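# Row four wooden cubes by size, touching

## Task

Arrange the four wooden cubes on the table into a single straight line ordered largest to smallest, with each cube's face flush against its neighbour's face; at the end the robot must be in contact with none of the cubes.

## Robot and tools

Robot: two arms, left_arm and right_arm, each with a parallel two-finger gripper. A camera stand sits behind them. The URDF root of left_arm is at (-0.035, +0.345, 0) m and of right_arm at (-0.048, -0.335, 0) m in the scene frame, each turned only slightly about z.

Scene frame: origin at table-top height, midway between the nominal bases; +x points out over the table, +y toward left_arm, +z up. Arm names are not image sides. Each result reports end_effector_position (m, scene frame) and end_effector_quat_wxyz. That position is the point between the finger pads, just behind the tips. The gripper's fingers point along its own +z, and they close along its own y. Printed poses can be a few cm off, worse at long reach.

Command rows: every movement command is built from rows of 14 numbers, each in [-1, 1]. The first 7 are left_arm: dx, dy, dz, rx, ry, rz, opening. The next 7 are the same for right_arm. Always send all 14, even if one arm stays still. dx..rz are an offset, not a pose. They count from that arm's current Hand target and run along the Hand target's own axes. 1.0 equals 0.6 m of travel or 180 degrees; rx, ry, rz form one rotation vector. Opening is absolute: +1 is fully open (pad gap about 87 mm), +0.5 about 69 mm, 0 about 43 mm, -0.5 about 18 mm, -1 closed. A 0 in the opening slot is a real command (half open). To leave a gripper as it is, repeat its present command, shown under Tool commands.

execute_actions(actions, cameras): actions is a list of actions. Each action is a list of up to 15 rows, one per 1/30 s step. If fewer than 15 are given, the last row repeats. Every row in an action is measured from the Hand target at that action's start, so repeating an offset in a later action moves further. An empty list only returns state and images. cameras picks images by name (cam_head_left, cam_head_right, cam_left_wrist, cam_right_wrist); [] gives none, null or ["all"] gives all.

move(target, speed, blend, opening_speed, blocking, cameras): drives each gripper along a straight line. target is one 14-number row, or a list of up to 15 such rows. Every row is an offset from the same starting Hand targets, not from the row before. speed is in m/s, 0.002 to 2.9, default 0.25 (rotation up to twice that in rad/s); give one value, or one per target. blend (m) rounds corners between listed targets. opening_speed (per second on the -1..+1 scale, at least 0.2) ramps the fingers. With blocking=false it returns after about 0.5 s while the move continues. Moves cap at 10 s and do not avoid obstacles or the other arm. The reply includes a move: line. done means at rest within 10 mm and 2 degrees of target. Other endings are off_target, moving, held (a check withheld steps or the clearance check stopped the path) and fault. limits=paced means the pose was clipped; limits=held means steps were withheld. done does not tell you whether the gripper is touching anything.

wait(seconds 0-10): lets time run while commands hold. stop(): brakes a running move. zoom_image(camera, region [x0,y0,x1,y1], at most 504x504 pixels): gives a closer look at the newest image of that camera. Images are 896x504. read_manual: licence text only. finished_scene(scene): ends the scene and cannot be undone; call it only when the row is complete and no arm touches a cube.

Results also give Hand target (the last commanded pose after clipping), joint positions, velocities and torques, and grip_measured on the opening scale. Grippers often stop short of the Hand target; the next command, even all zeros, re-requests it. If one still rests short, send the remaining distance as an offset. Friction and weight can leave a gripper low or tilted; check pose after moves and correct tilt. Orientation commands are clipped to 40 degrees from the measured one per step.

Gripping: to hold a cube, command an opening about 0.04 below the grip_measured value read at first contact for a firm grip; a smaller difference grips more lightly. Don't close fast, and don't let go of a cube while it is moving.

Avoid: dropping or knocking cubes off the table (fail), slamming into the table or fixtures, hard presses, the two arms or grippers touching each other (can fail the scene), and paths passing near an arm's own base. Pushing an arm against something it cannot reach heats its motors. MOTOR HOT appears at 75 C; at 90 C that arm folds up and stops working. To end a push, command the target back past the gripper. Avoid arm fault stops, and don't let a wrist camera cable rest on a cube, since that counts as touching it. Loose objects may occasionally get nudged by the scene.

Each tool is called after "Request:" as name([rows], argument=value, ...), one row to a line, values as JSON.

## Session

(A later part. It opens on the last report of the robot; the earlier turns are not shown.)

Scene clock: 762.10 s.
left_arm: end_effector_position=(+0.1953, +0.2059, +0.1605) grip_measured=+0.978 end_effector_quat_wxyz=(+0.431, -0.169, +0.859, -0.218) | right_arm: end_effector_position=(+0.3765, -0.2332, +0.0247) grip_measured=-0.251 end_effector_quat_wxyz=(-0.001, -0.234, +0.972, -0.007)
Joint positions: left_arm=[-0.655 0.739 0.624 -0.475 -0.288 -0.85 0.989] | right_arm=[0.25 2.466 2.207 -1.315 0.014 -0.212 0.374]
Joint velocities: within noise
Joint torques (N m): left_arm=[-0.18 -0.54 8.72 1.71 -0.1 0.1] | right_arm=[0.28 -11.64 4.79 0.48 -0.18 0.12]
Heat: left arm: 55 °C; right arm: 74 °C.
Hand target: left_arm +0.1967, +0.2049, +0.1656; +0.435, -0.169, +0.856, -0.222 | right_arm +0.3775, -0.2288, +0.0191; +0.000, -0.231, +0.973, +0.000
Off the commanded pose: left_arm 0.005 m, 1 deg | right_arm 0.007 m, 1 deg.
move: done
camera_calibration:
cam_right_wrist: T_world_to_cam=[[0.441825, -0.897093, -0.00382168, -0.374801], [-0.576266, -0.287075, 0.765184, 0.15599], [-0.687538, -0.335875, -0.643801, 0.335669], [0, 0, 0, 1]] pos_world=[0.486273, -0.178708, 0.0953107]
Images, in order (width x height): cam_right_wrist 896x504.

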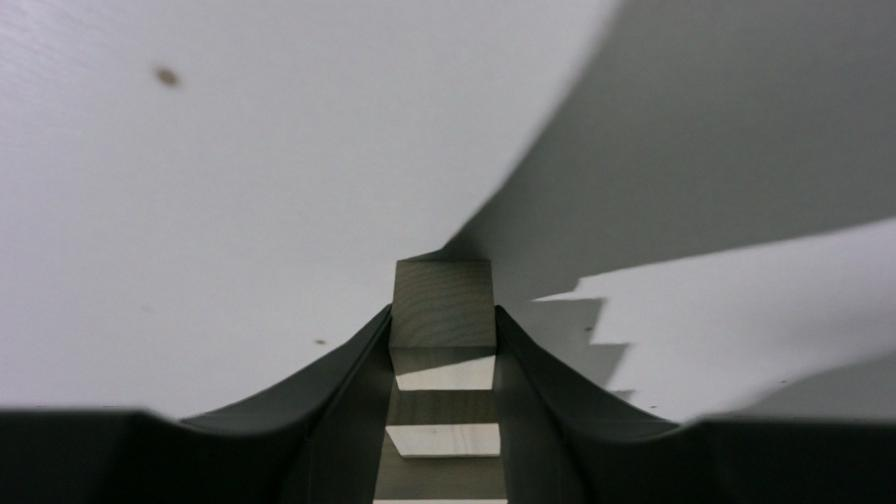

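Request:
move([
  [0,0,0,0,0,0,1,0.0198,0,0.001,0,0,0,-0.4],
  [0,0,0,0,0,0,1,0.0198,0,0.001,0,0,0,-0.1],
  [0,0,0,0,0,0,1,0.0198,0,-0.14,0,0,0,-0.1],
  [0,0,0,0,0,0,1,0.0537,-0.0043,-0.1682,0,0,0,-0.1],
], opening_speed=2, speed=[0.04,0.1,0.2,0.25], cameras=["cam_right_wrist","cam_left_wrist"])

Request:
zoom_image(camera="cam_right_wrist", region=[330, 0, 570, 400])

Request:
zoom_image(camera="cam_left_wrist", region=[680, 110, 860, 330])

Scene clock: 780.43 s.
left_arm: end_effector_position=(+0.1953, +0.2059, +0.1605) grip_measured=+0.978 end_effector_quat_wxyz=(+0.431, -0.169, +0.859, -0.218) | right_arm: end_effector_position=(+0.3530, -0.2452, +0.1000) grip_measured=-0.100 end_effector_quat_wxyz=(-0.011, -0.229, +0.973, -0.007)
Joint positions: left_arm=[-0.655 0.739 0.624 -0.475 -0.288 -0.85 0.989] | right_arm=[0.236 2.375 2.342 -1.559 0.014 -0.214 0.45]
Joint velocities: within noise
Joint torques (N m): left_arm=[-0.25 -0.49 8.69 1.71 -0.09 0.1] | right_arm=[-0.36 -16.01 4.44 0.23 -0.18 -0.07]
Heat: left arm: 55 °C; right arm: 79 °C. Fold the right arm in close to its base, or ease its load, before you think long.
Hand target: left_arm +0.1967, +0.2049, +0.1656; +0.435, -0.169, +0.856, -0.222 | right_arm +0.3497, -0.2457, +0.1200; +0.000, -0.231, +0.973, +0.000
Off the commanded pose: left_arm 0.005 m, 1 deg | right_arm 0.020 m, 2 deg.
MOTOR HOT: joint 2 (shoulder) of the right arm reports 79 °C; the controller's stop level is 90 °C. To cool a motor, set the load down, stop pushing, or move to a pose that needs little force.
joint sent to its limit (right arm) — joint 4 (wrist pitch), lower limit. The joint targets still meet the commanded pose.
move: off_target (right_arm)
camera_calibration:
cam_right_wrist: T_world_to_cam=[[0.431058, -0.902293, -0.00748972, -0.372012], [-0.565671, -0.276689, 0.776827, 0.0790378], [-0.702998, -0.330621, -0.62967, 0.369227], [0, 0, 0, 1]] pos_world=[0.464634, -0.191721, 0.168306]
Images, in order (width x height): cam_left_wrist 896x504, cam_right_wrist 896x504.

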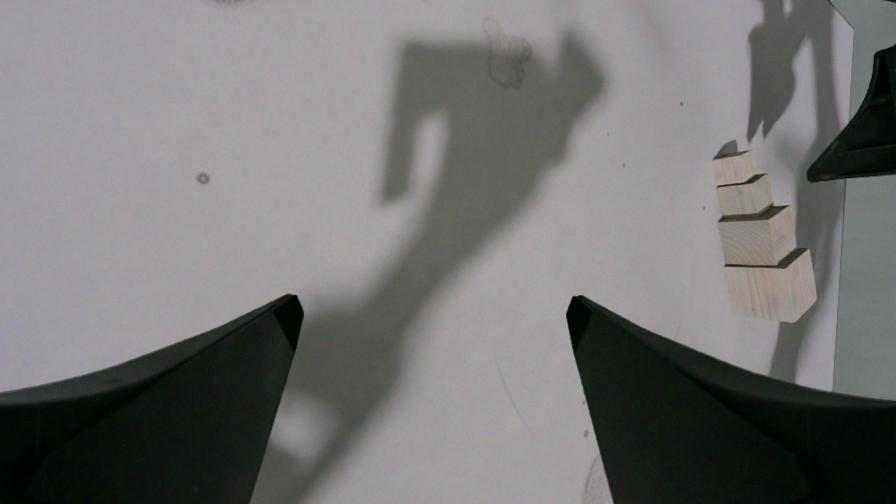

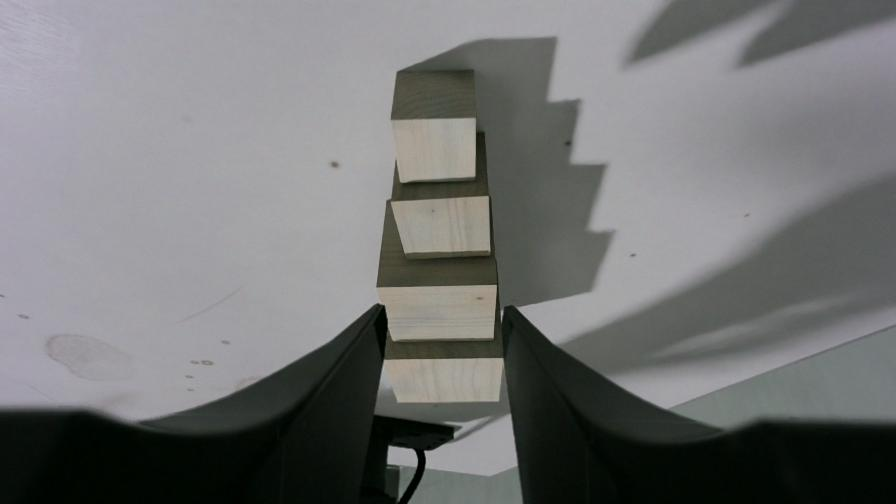

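Scaled by 1.260 from the camera's 896x504 image, which has a finer 1280x720 frame.

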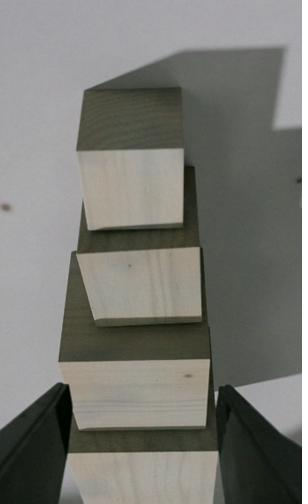

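Scaled by 2.291 from the camera's 896x504 image, which has a finer 1280x720 frame.

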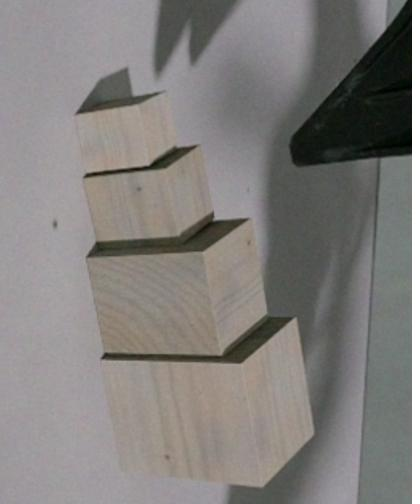

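Request:
move(target=[0,0,0,0,0,0,1,0.1107,0.0755,-0.225,-0.0943,-0.2849,0.1849,0.5], speed=0.6, cameras=["cam_right_wrist","cam_head_right"])

Request:
zoom_image(camera="cam_right_wrist", region=[540, 40, 840, 390])

Scene clock: 793.27 s.
left_arm: end_effector_position=(+0.1953, +0.2059, +0.1605) grip_measured=+0.978 end_effector_quat_wxyz=(+0.431, -0.169, +0.859, -0.218) | right_arm: end_effector_position=(+0.2683, -0.2370, +0.2515) grip_measured=+0.500 end_effector_quat_wxyz=(+0.371, +0.073, +0.897, +0.230)
Joint positions: left_arm=[-0.655 0.739 0.624 -0.475 -0.288 -0.85 0.989] | right_arm=[0.088 1.211 1.267 -0.758 -0.292 0.398 0.75]
Joint velocities: within noise
Joint torques (N m): left_arm=[-0.21 -0.49 8.73 1.7 -0.08 0.1] | right_arm=[0.46 -4.37 5.38 1.76 -0.14 0.11]
Heat: left arm: 55 °C; right arm: 87 °C. Fold the right arm in close to its base, or ease its load, before you think long.
Hand target: left_arm +0.1967, +0.2049, +0.1656; +0.435, -0.169, +0.856, -0.222 | right_arm +0.2701, -0.2350, +0.2549; +0.381, +0.072, +0.891, +0.235
Off the commanded pose: left_arm 0.005 m, 1 deg | right_arm 0.004 m, 1 deg.
MOTOR HOT: still on. Joint 2 (shoulder) of the right arm reports 87 °C.
move: done
camera_calibration:
cam_right_wrist: T_world_to_cam=[[0.0410172, -0.872287, -0.48727, -0.0945242], [-0.994969, -0.0802693, 0.0599401, 0.25773], [-0.0913979, 0.482361, -0.871192, 0.497246], [0, 0, 0, 1]] pos_world=[0.305758, -0.301617, 0.37169]
Images, in order (width x height): cam_head_right 896x504, cam_right_wrist 896x504.

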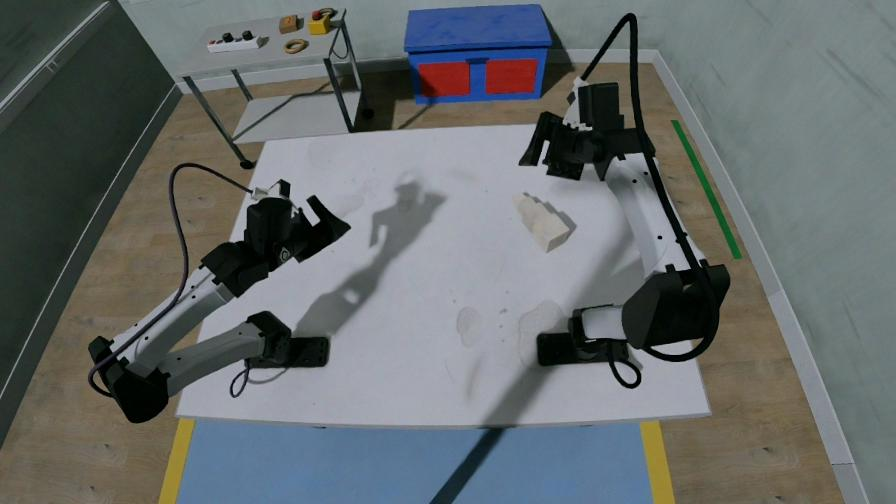

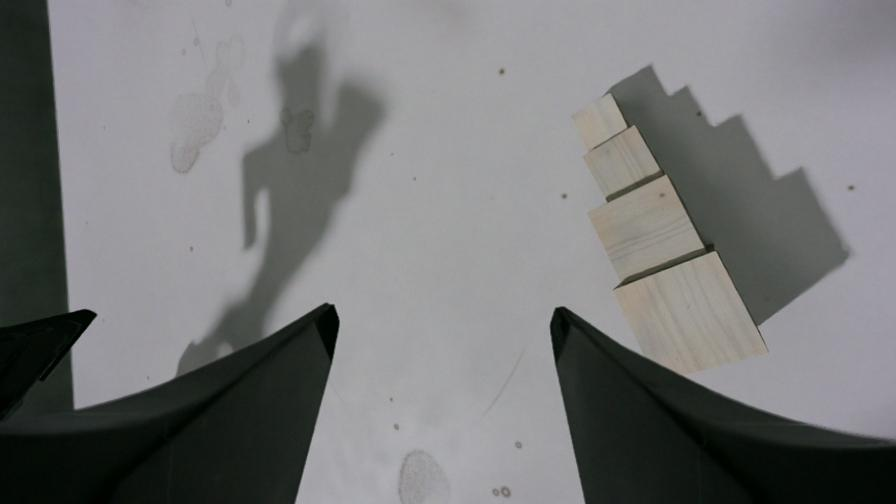

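Scaled by 1.440 from the camera's 896x504 image, which has a finer 1280x720 frame.

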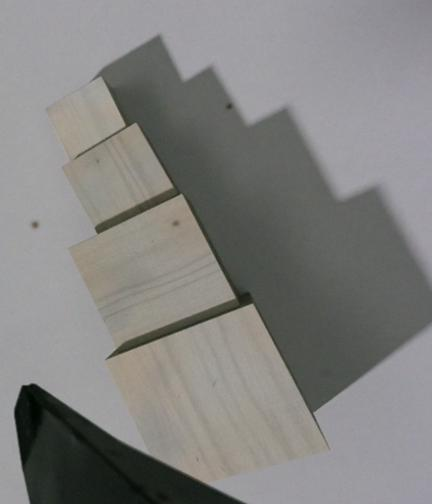

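Request:
zoom_image(camera="cam_right_wrist", region=[590, 220, 730, 310])

Request:
zoom_image(camera="cam_right_wrist", region=[570, 90, 690, 210])

Request:
zoom_image(camera="cam_head_right", region=[500, 180, 600, 260])

Scaled by 3.600 from the camera's 896x504 image, which has a finer 1280x720 frame.

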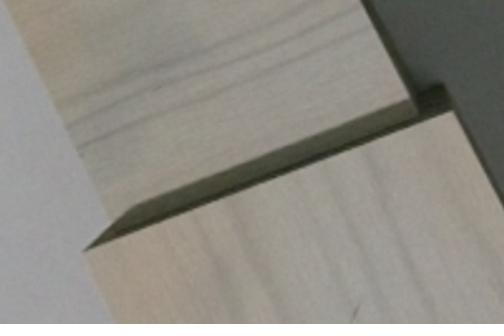

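Scaled by 4.200 from the camera's 896x504 image, which has a finer 1280x720 frame.

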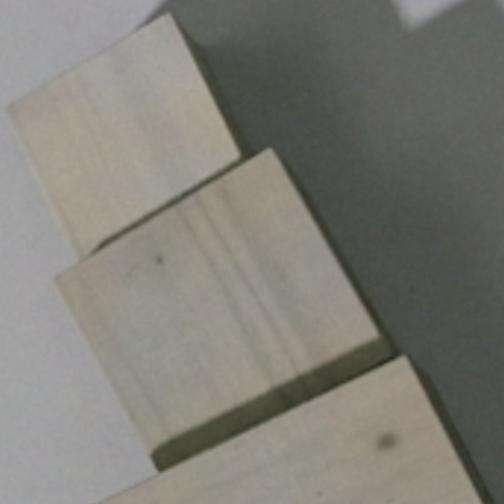

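Scaled by 5.040 from the camera's 896x504 image, which has a finer 1280x720 frame.

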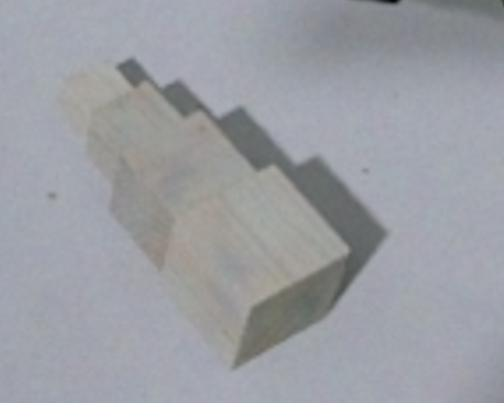

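Request:
execute_actions(actions=[], cameras=[])

Scene clock: 867.73 s.
left_arm: end_effector_position=(+0.1953, +0.2059, +0.1605) grip_measured=+0.978 end_effector_quat_wxyz=(+0.431, -0.169, +0.859, -0.218) | right_arm: end_effector_position=(+0.2685, -0.2370, +0.2517) grip_measured=+0.500 end_effector_quat_wxyz=(+0.371, +0.073, +0.896, +0.231)
Joint positions: left_arm=[-0.655 0.739 0.624 -0.475 -0.288 -0.85 0.989] | right_arm=[0.088 1.211 1.267 -0.757 -0.292 0.399 0.75]
Joint velocities: within noise
Joint torques (N m): left_arm=[-0.18 -0.5 8.73 1.7 -0.1 0.1] | right_arm=[0.4 -4.44 5.41 1.75 -0.13 0.05]
Heat: left arm: 55 °C; right arm: 60 °C.
Hand target: left_arm +0.1967, +0.2049, +0.1656; +0.435, -0.169, +0.856, -0.222 | right_arm +0.2701, -0.2349, +0.2549; +0.381, +0.072, +0.891, +0.235
Tool commands: left_gripper/opening=+1.0 right_gripper/opening=+0.5
Off the commanded pose: left_arm 0.005 m, 1 deg | right_arm 0.004 m, 1 deg.
MOTOR HOT: cleared for the motors of the right arm.
No camera images: "cameras" was empty.

Request:
move([
  [0,0,0,0,0,0,1,0.0638,-0.1372,0.2262,0.0943,0.2849,-0.1849,0.18],
  [0,0,0,0,0,0,1,0.1433,-0.1955,0.3,0.0943,0.2849,-0.1849,0.18],
  [0,0,0,0,0,0,1,0.1433,-0.1955,0.3,0.0943,0.2849,-0.1849,-0.25],
], opening_speed=2, speed=[0.6,0.15,0.1], cameras=["cam_right_wrist"])

Scene clock: 884.07 s.
left_arm: end_effector_position=(+0.1953, +0.2059, +0.1605) grip_measured=+0.978 end_effector_quat_wxyz=(+0.431, -0.169, +0.859, -0.218) | right_arm: end_effector_position=(+0.3426, -0.2458, +0.0418) grip_measured=-0.102 end_effector_quat_wxyz=(+0.000, -0.225, +0.974, +0.005)
Joint positions: left_arm=[-0.655 0.739 0.624 -0.475 -0.288 -0.85 0.989] | right_arm=[0.231 2.273 1.939 -1.237 -0.009 -0.212 0.449]
Joint velocities: within noise
Joint torques (N m): left_arm=[-0.21 -0.49 8.66 1.7 -0.11 0.11] | right_arm=[0.27 -10.54 4.68 0.49 0.02 -0.07]
Heat: left arm: 55 °C; right arm: 60 °C.
Hand target: left_arm +0.1967, +0.2049, +0.1656; +0.435, -0.169, +0.856, -0.222 | right_arm +0.3443, -0.2462, +0.0360; +0.000, -0.230, +0.973, +0.000
Off the commanded pose: left_arm 0.005 m, 1 deg | right_arm 0.006 m, 1 deg.
move: done
camera_calibration:
cam_right_wrist: T_world_to_cam=[[0.424207, -0.905201, -0.0256972, -0.366071], [-0.579621, -0.293213, 0.760306, 0.119552], [-0.695765, -0.307632, -0.649056, 0.329099], [0, 0, 0, 1]] pos_world=[0.45356, -0.195072, 0.113301]
Images, in order (width x height): cam_right_wrist 896x504.

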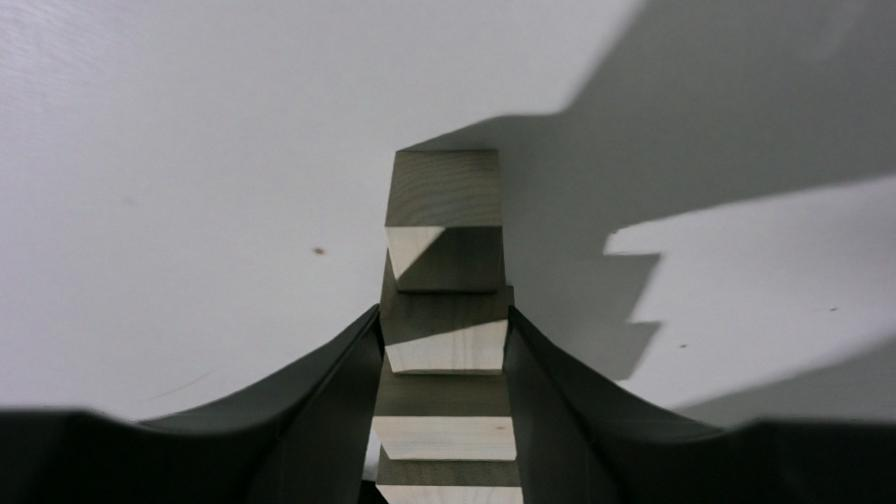

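Request:
move(target=[0,0,0,0,0,0,1,0.0245,-0.0042,0,0,0,0,-0.25], speed=0.04, cameras=["cam_right_wrist"])

Scene clock: 892.07 s.
left_arm: end_effector_position=(+0.1953, +0.2059, +0.1605) grip_measured=+0.978 end_effector_quat_wxyz=(+0.431, -0.169, +0.859, -0.218) | right_arm: end_effector_position=(+0.3353, -0.2495, +0.0410) grip_measured=-0.102 end_effector_quat_wxyz=(+0.005, -0.230, +0.973, +0.004)
Joint positions: left_arm=[-0.655 0.739 0.624 -0.475 -0.288 -0.85 0.989] | right_arm=[0.228 2.226 1.859 -1.194 -0.008 -0.225 0.449]
Joint velocities: within noise
Joint torques (N m): left_arm=[-0.2 -0.5 8.66 1.69 -0.07 0.1] | right_arm=[-0.61 -11.32 3.11 0.48 0.04 -0.06]
Heat: left arm: 55 °C; right arm: 63 °C.
Hand target: left_arm +0.1967, +0.2049, +0.1656; +0.435, -0.169, +0.856, -0.222 | right_arm +0.3323, -0.2550, +0.0362; +0.000, -0.231, +0.973, +0.000
Off the commanded pose: left_arm 0.005 m, 1 deg | right_arm 0.008 m, 1 deg.
move: done
camera_calibration:
cam_right_wrist: T_world_to_cam=[[0.43336, -0.90093, -0.0229053, -0.368408], [-0.584204, -0.300182, 0.754053, 0.114932], [-0.686225, -0.313395, -0.656414, 0.31795], [0, 0, 0, 1]] pos_world=[0.444982, -0.197765, 0.113604]
Images, in order (width x height): cam_right_wrist 896x504.

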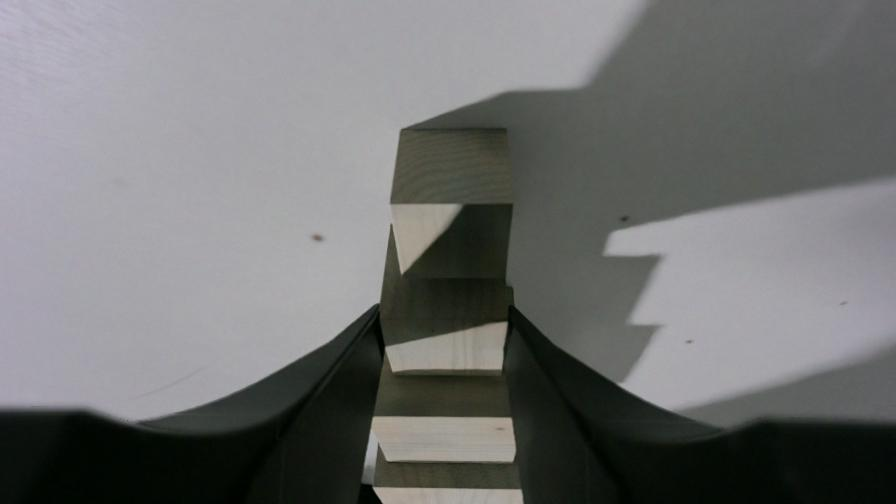

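Request:
execute_actions(actions=[], cameras=["cam_left_wrist","cam_right_wrist"])

Request:
zoom_image(camera="cam_left_wrist", region=[700, 130, 840, 330])

Request:
zoom_image(camera="cam_right_wrist", region=[350, 340, 550, 504])

Scene clock: 935.90 s.
left_arm: end_effector_position=(+0.1953, +0.2059, +0.1605) grip_measured=+0.978 end_effector_quat_wxyz=(+0.431, -0.169, +0.859, -0.218) | right_arm: end_effector_position=(+0.3353, -0.2495, +0.0409) grip_measured=-0.102 end_effector_quat_wxyz=(+0.005, -0.230, +0.973, +0.004)
Joint positions: left_arm=[-0.655 0.739 0.624 -0.475 -0.288 -0.85 0.989] | right_arm=[0.228 2.226 1.859 -1.194 -0.008 -0.225 0.449]
Joint velocities: within noise
Joint torques (N m): left_arm=[-0.16 -0.54 8.7 1.7 -0.1 0.1] | right_arm=[-0.61 -11.37 3.06 0.48 0 -0.07]
Heat: left arm: 55 °C; right arm: 69 °C.
Hand target: left_arm +0.1967, +0.2049, +0.1656; +0.435, -0.169, +0.856, -0.222 | right_arm +0.3323, -0.2551, +0.0361; +0.000, -0.231, +0.973, +0.000
Tool commands: left_gripper/opening=+1.0 right_gripper/opening=-0.25
Off the commanded pose: left_arm 0.005 m, 1 deg | right_arm 0.008 m, 1 deg.
camera_calibration:
cam_right_wrist: T_world_to_cam=[[0.43336, -0.90093, -0.0229053, -0.368408], [-0.584204, -0.300182, 0.754053, 0.114932], [-0.686225, -0.313395, -0.656414, 0.31795], [0, 0, 0, 1]] pos_world=[0.444982, -0.197765, 0.113604]
Images, in order (width x height): cam_left_wrist 896x504, cam_right_wrist 896x504.

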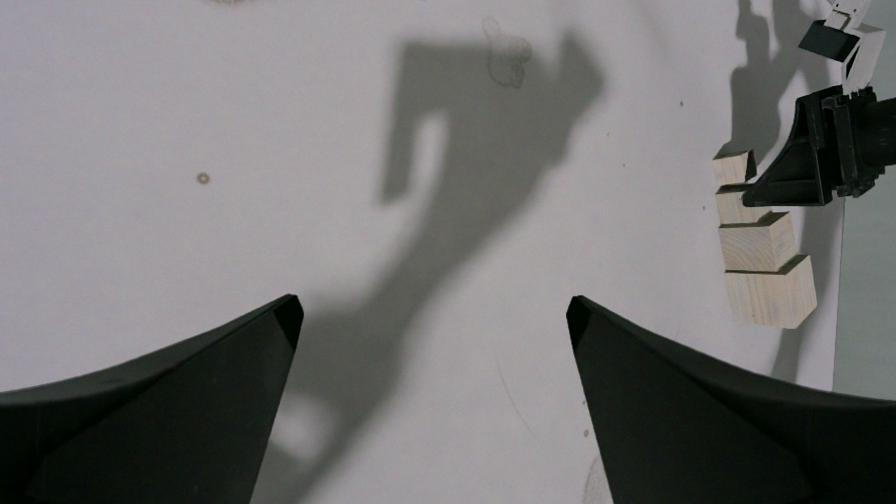

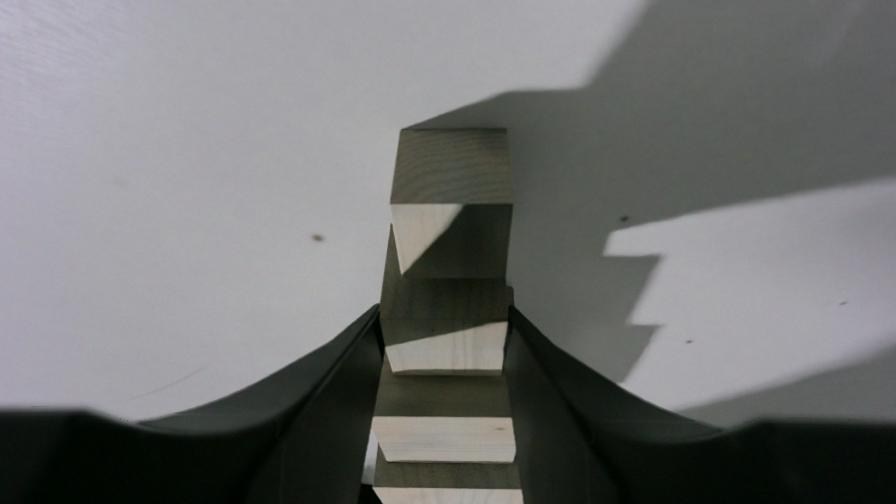

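Scaled by 2.520 from the camera's 896x504 image, which has a finer 1280x720 frame.

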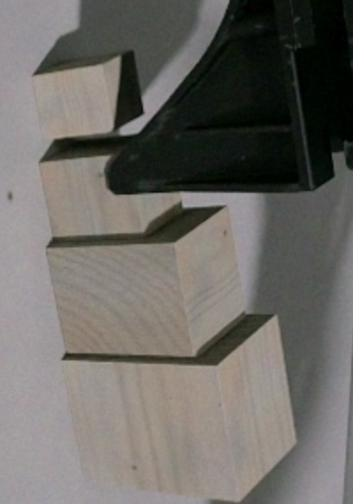

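Scaled by 2.520 from the camera's 896x504 image, which has a finer 1280x720 frame.

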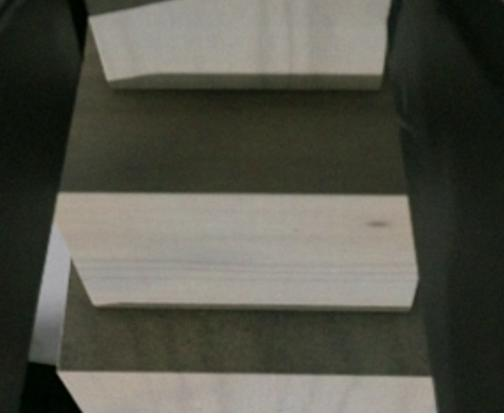

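Request:
move([
  [0,0,0,0,0,0,1,0,0,0,0,0,0,0.03],
  [0,0,0,0,0,0,1,0,0,-0.065,0,0,0,0.03],
  [0,0,0,0,0,0,1,-0.083,0.0069,-0.065,0,0,0,0.0],
  [0,0,0,0,0,0,1,-0.083,0.0069,0.0318,0,0,0,0.0],
  [0,0,0,0,0,0,1,-0.083,0.0069,0.0318,0,0,0,-0.4],
], opening_speed=2, speed=[0.1,0.2,0.2,0.2,0.1], cameras=["cam_right_wrist"])

Scene clock: 958.23 s.
left_arm: end_effector_position=(+0.1953, +0.2059, +0.1605) grip_measured=+0.978 end_effector_quat_wxyz=(+0.431, -0.169, +0.859, -0.218) | right_arm: end_effector_position=(+0.3726, -0.2297, +0.0158) grip_measured=-0.253 end_effector_quat_wxyz=(-0.008, -0.234, +0.972, +0.004)
Joint positions: left_arm=[-0.655 0.739 0.624 -0.475 -0.288 -0.85 0.989] | right_arm=[0.251 2.47 2.179 -1.296 -0.008 -0.211 0.373]
Joint velocities: within noise
Joint torques (N m): left_arm=[-0.14 -0.46 8.72 1.69 -0.1 0.1] | right_arm=[0.32 -13.14 4.44 0.45 0.02 0.11]
Heat: left arm: 55 °C; right arm: 73 °C.
Hand target: left_arm +0.1967, +0.2049, +0.1656; +0.435, -0.169, +0.856, -0.222 | right_arm +0.3749, -0.2291, +0.0170; +0.000, -0.231, +0.973, +0.000
Off the commanded pose: left_arm 0.005 m, 1 deg | right_arm 0.003 m, 1 deg.
move: done
camera_calibration:
cam_right_wrist: T_world_to_cam=[[0.440964, -0.897094, -0.0278116, -0.369209], [-0.561971, -0.300131, 0.770785, 0.153079], [-0.699814, -0.324259, -0.636488, 0.335523], [0, 0, 0, 1]] pos_world=[0.483637, -0.176475, 0.0852972]
Images, in order (width x height): cam_right_wrist 896x504.

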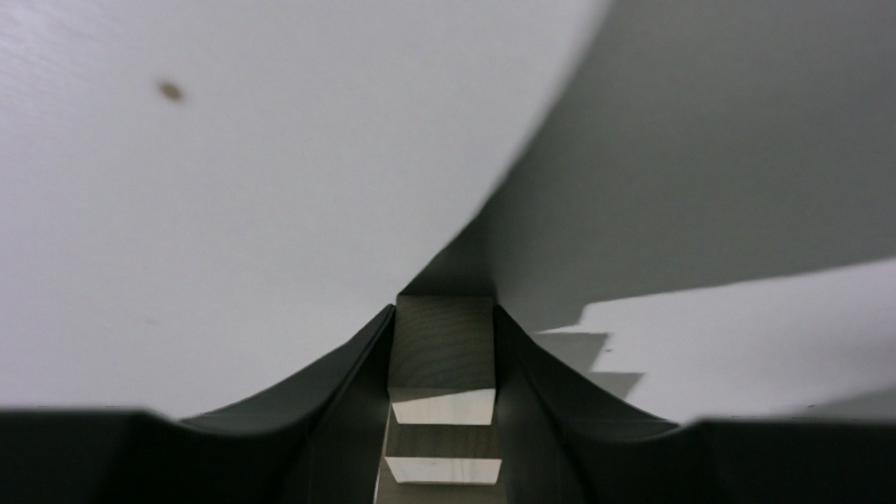

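Request:
move([
  [0,0,0,0,0,0,1,0.0273,-0.0045,0,0,0,0,-0.4],
  [0,0,0,0,0,0,1,0.0273,-0.0045,0,0,0,0,-0.08],
  [0,0,0,0,0,0,1,0.0273,-0.0045,-0.09,0,0,0,-0.08],
  [0,0,0,0,0,0,1,0.1605,0.0695,-0.3967,-0.0943,-0.2849,0.1849,0.2],
], opening_speed=2, speed=[0.04,0.1,0.2,0.5], cameras=["cam_right_wrist","cam_left_wrist"])

Request:
zoom_image(camera="cam_right_wrist", region=[540, 60, 780, 410])

Request:
zoom_image(camera="cam_left_wrist", region=[700, 130, 840, 330])

Scene clock: 975.93 s.
left_arm: end_effector_position=(+0.1953, +0.2059, +0.1605) grip_measured=+0.978 end_effector_quat_wxyz=(+0.431, -0.169, +0.859, -0.218) | right_arm: end_effector_position=(+0.2682, -0.2363, +0.2520) grip_measured=+0.200 end_effector_quat_wxyz=(+0.372, +0.072, +0.896, +0.229)
Joint positions: left_arm=[-0.655 0.739 0.624 -0.475 -0.288 -0.85 0.989] | right_arm=[0.093 1.209 1.267 -0.757 -0.287 0.398 0.6]
Joint velocities: within noise
Joint torques (N m): left_arm=[-0.23 -0.46 8.72 1.72 -0.09 0.1] | right_arm=[-0.01 -4.29 5.35 1.76 -0.19 0.08]
Heat: left arm: 56 °C; right arm: 81 °C. Fold the right arm in close to its base, or ease its load, before you think long.
Hand target: left_arm +0.1967, +0.2049, +0.1656; +0.435, -0.169, +0.856, -0.222 | right_arm +0.2700, -0.2349, +0.2550; +0.381, +0.072, +0.891, +0.235
Off the commanded pose: left_arm 0.005 m, 1 deg | right_arm 0.004 m, 1 deg.
MOTOR HOT: joint 2 (shoulder) of the right arm reports 81 °C; the controller's stop level is 90 °C. To cool a motor, set the load down, stop pushing, or move to a pose that needs little force.
move: done
camera_calibration:
cam_right_wrist: T_world_to_cam=[[0.0429137, -0.873688, -0.48459, -0.0951537], [-0.995087, -0.0806925, 0.0573623, 0.258145], [-0.0892195, 0.479748, -0.872859, 0.496543], [0, 0, 0, 1]] pos_world=[0.305261, -0.300519, 0.372493]
Images, in order (width x height): cam_left_wrist 896x504, cam_right_wrist 896x504.

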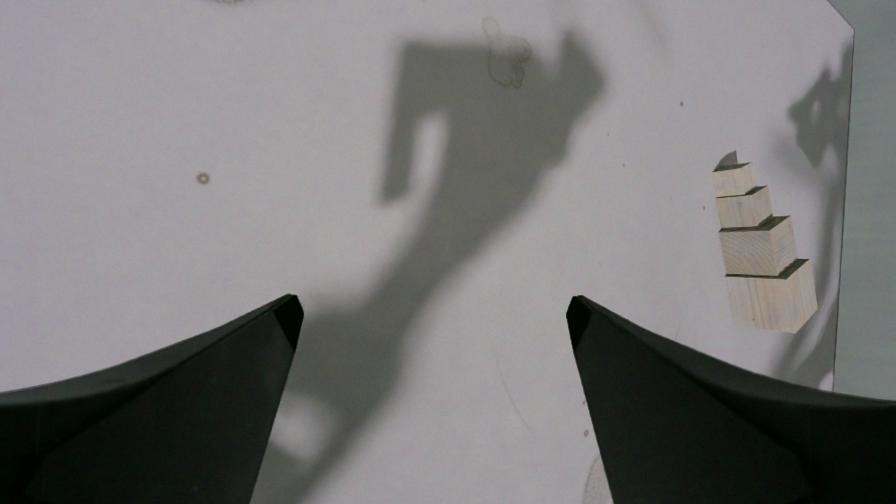

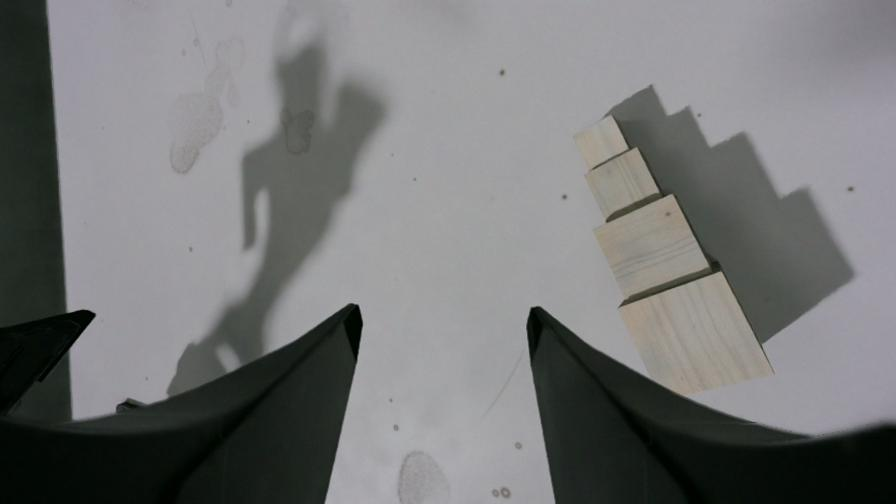

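Scaled by 1.440 from the camera's 896x504 image, which has a finer 1280x720 frame.

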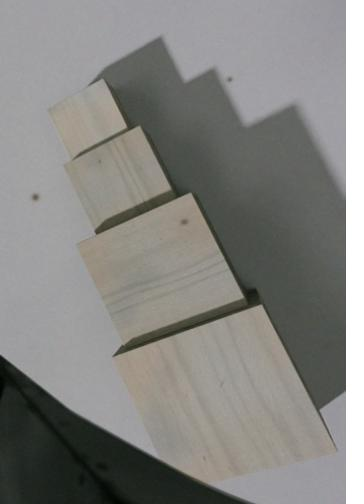

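Scaled by 2.520 from the camera's 896x504 image, which has a finer 1280x720 frame.

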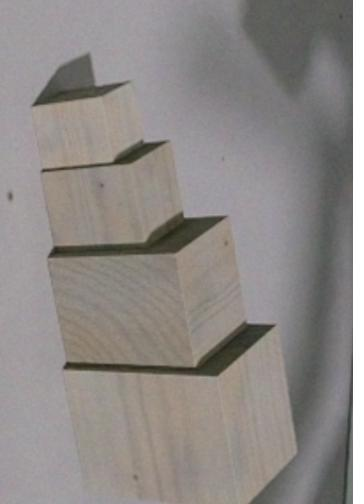

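Request:
zoom_image(camera="cam_right_wrist", region=[565, 105, 685, 245])

Request:
zoom_image(camera="cam_right_wrist", region=[600, 240, 740, 330])

Scaled by 3.600 from the camera's 896x504 image, which has a finer 1280x720 frame.

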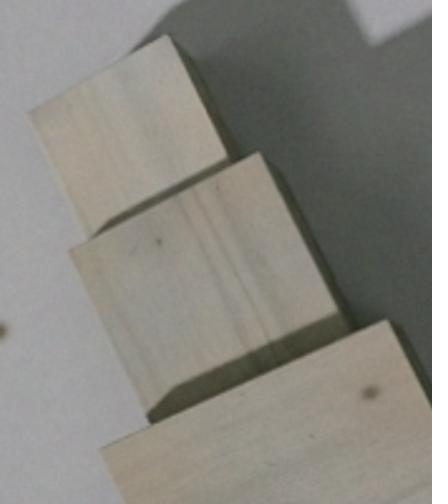

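Scaled by 3.600 from the camera's 896x504 image, which has a finer 1280x720 frame.

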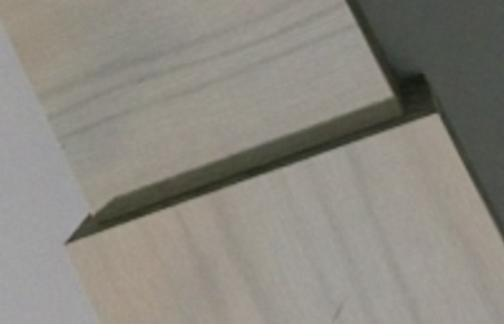

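Request:
finished_scene(scene=1)

The scene is finished: the task was done.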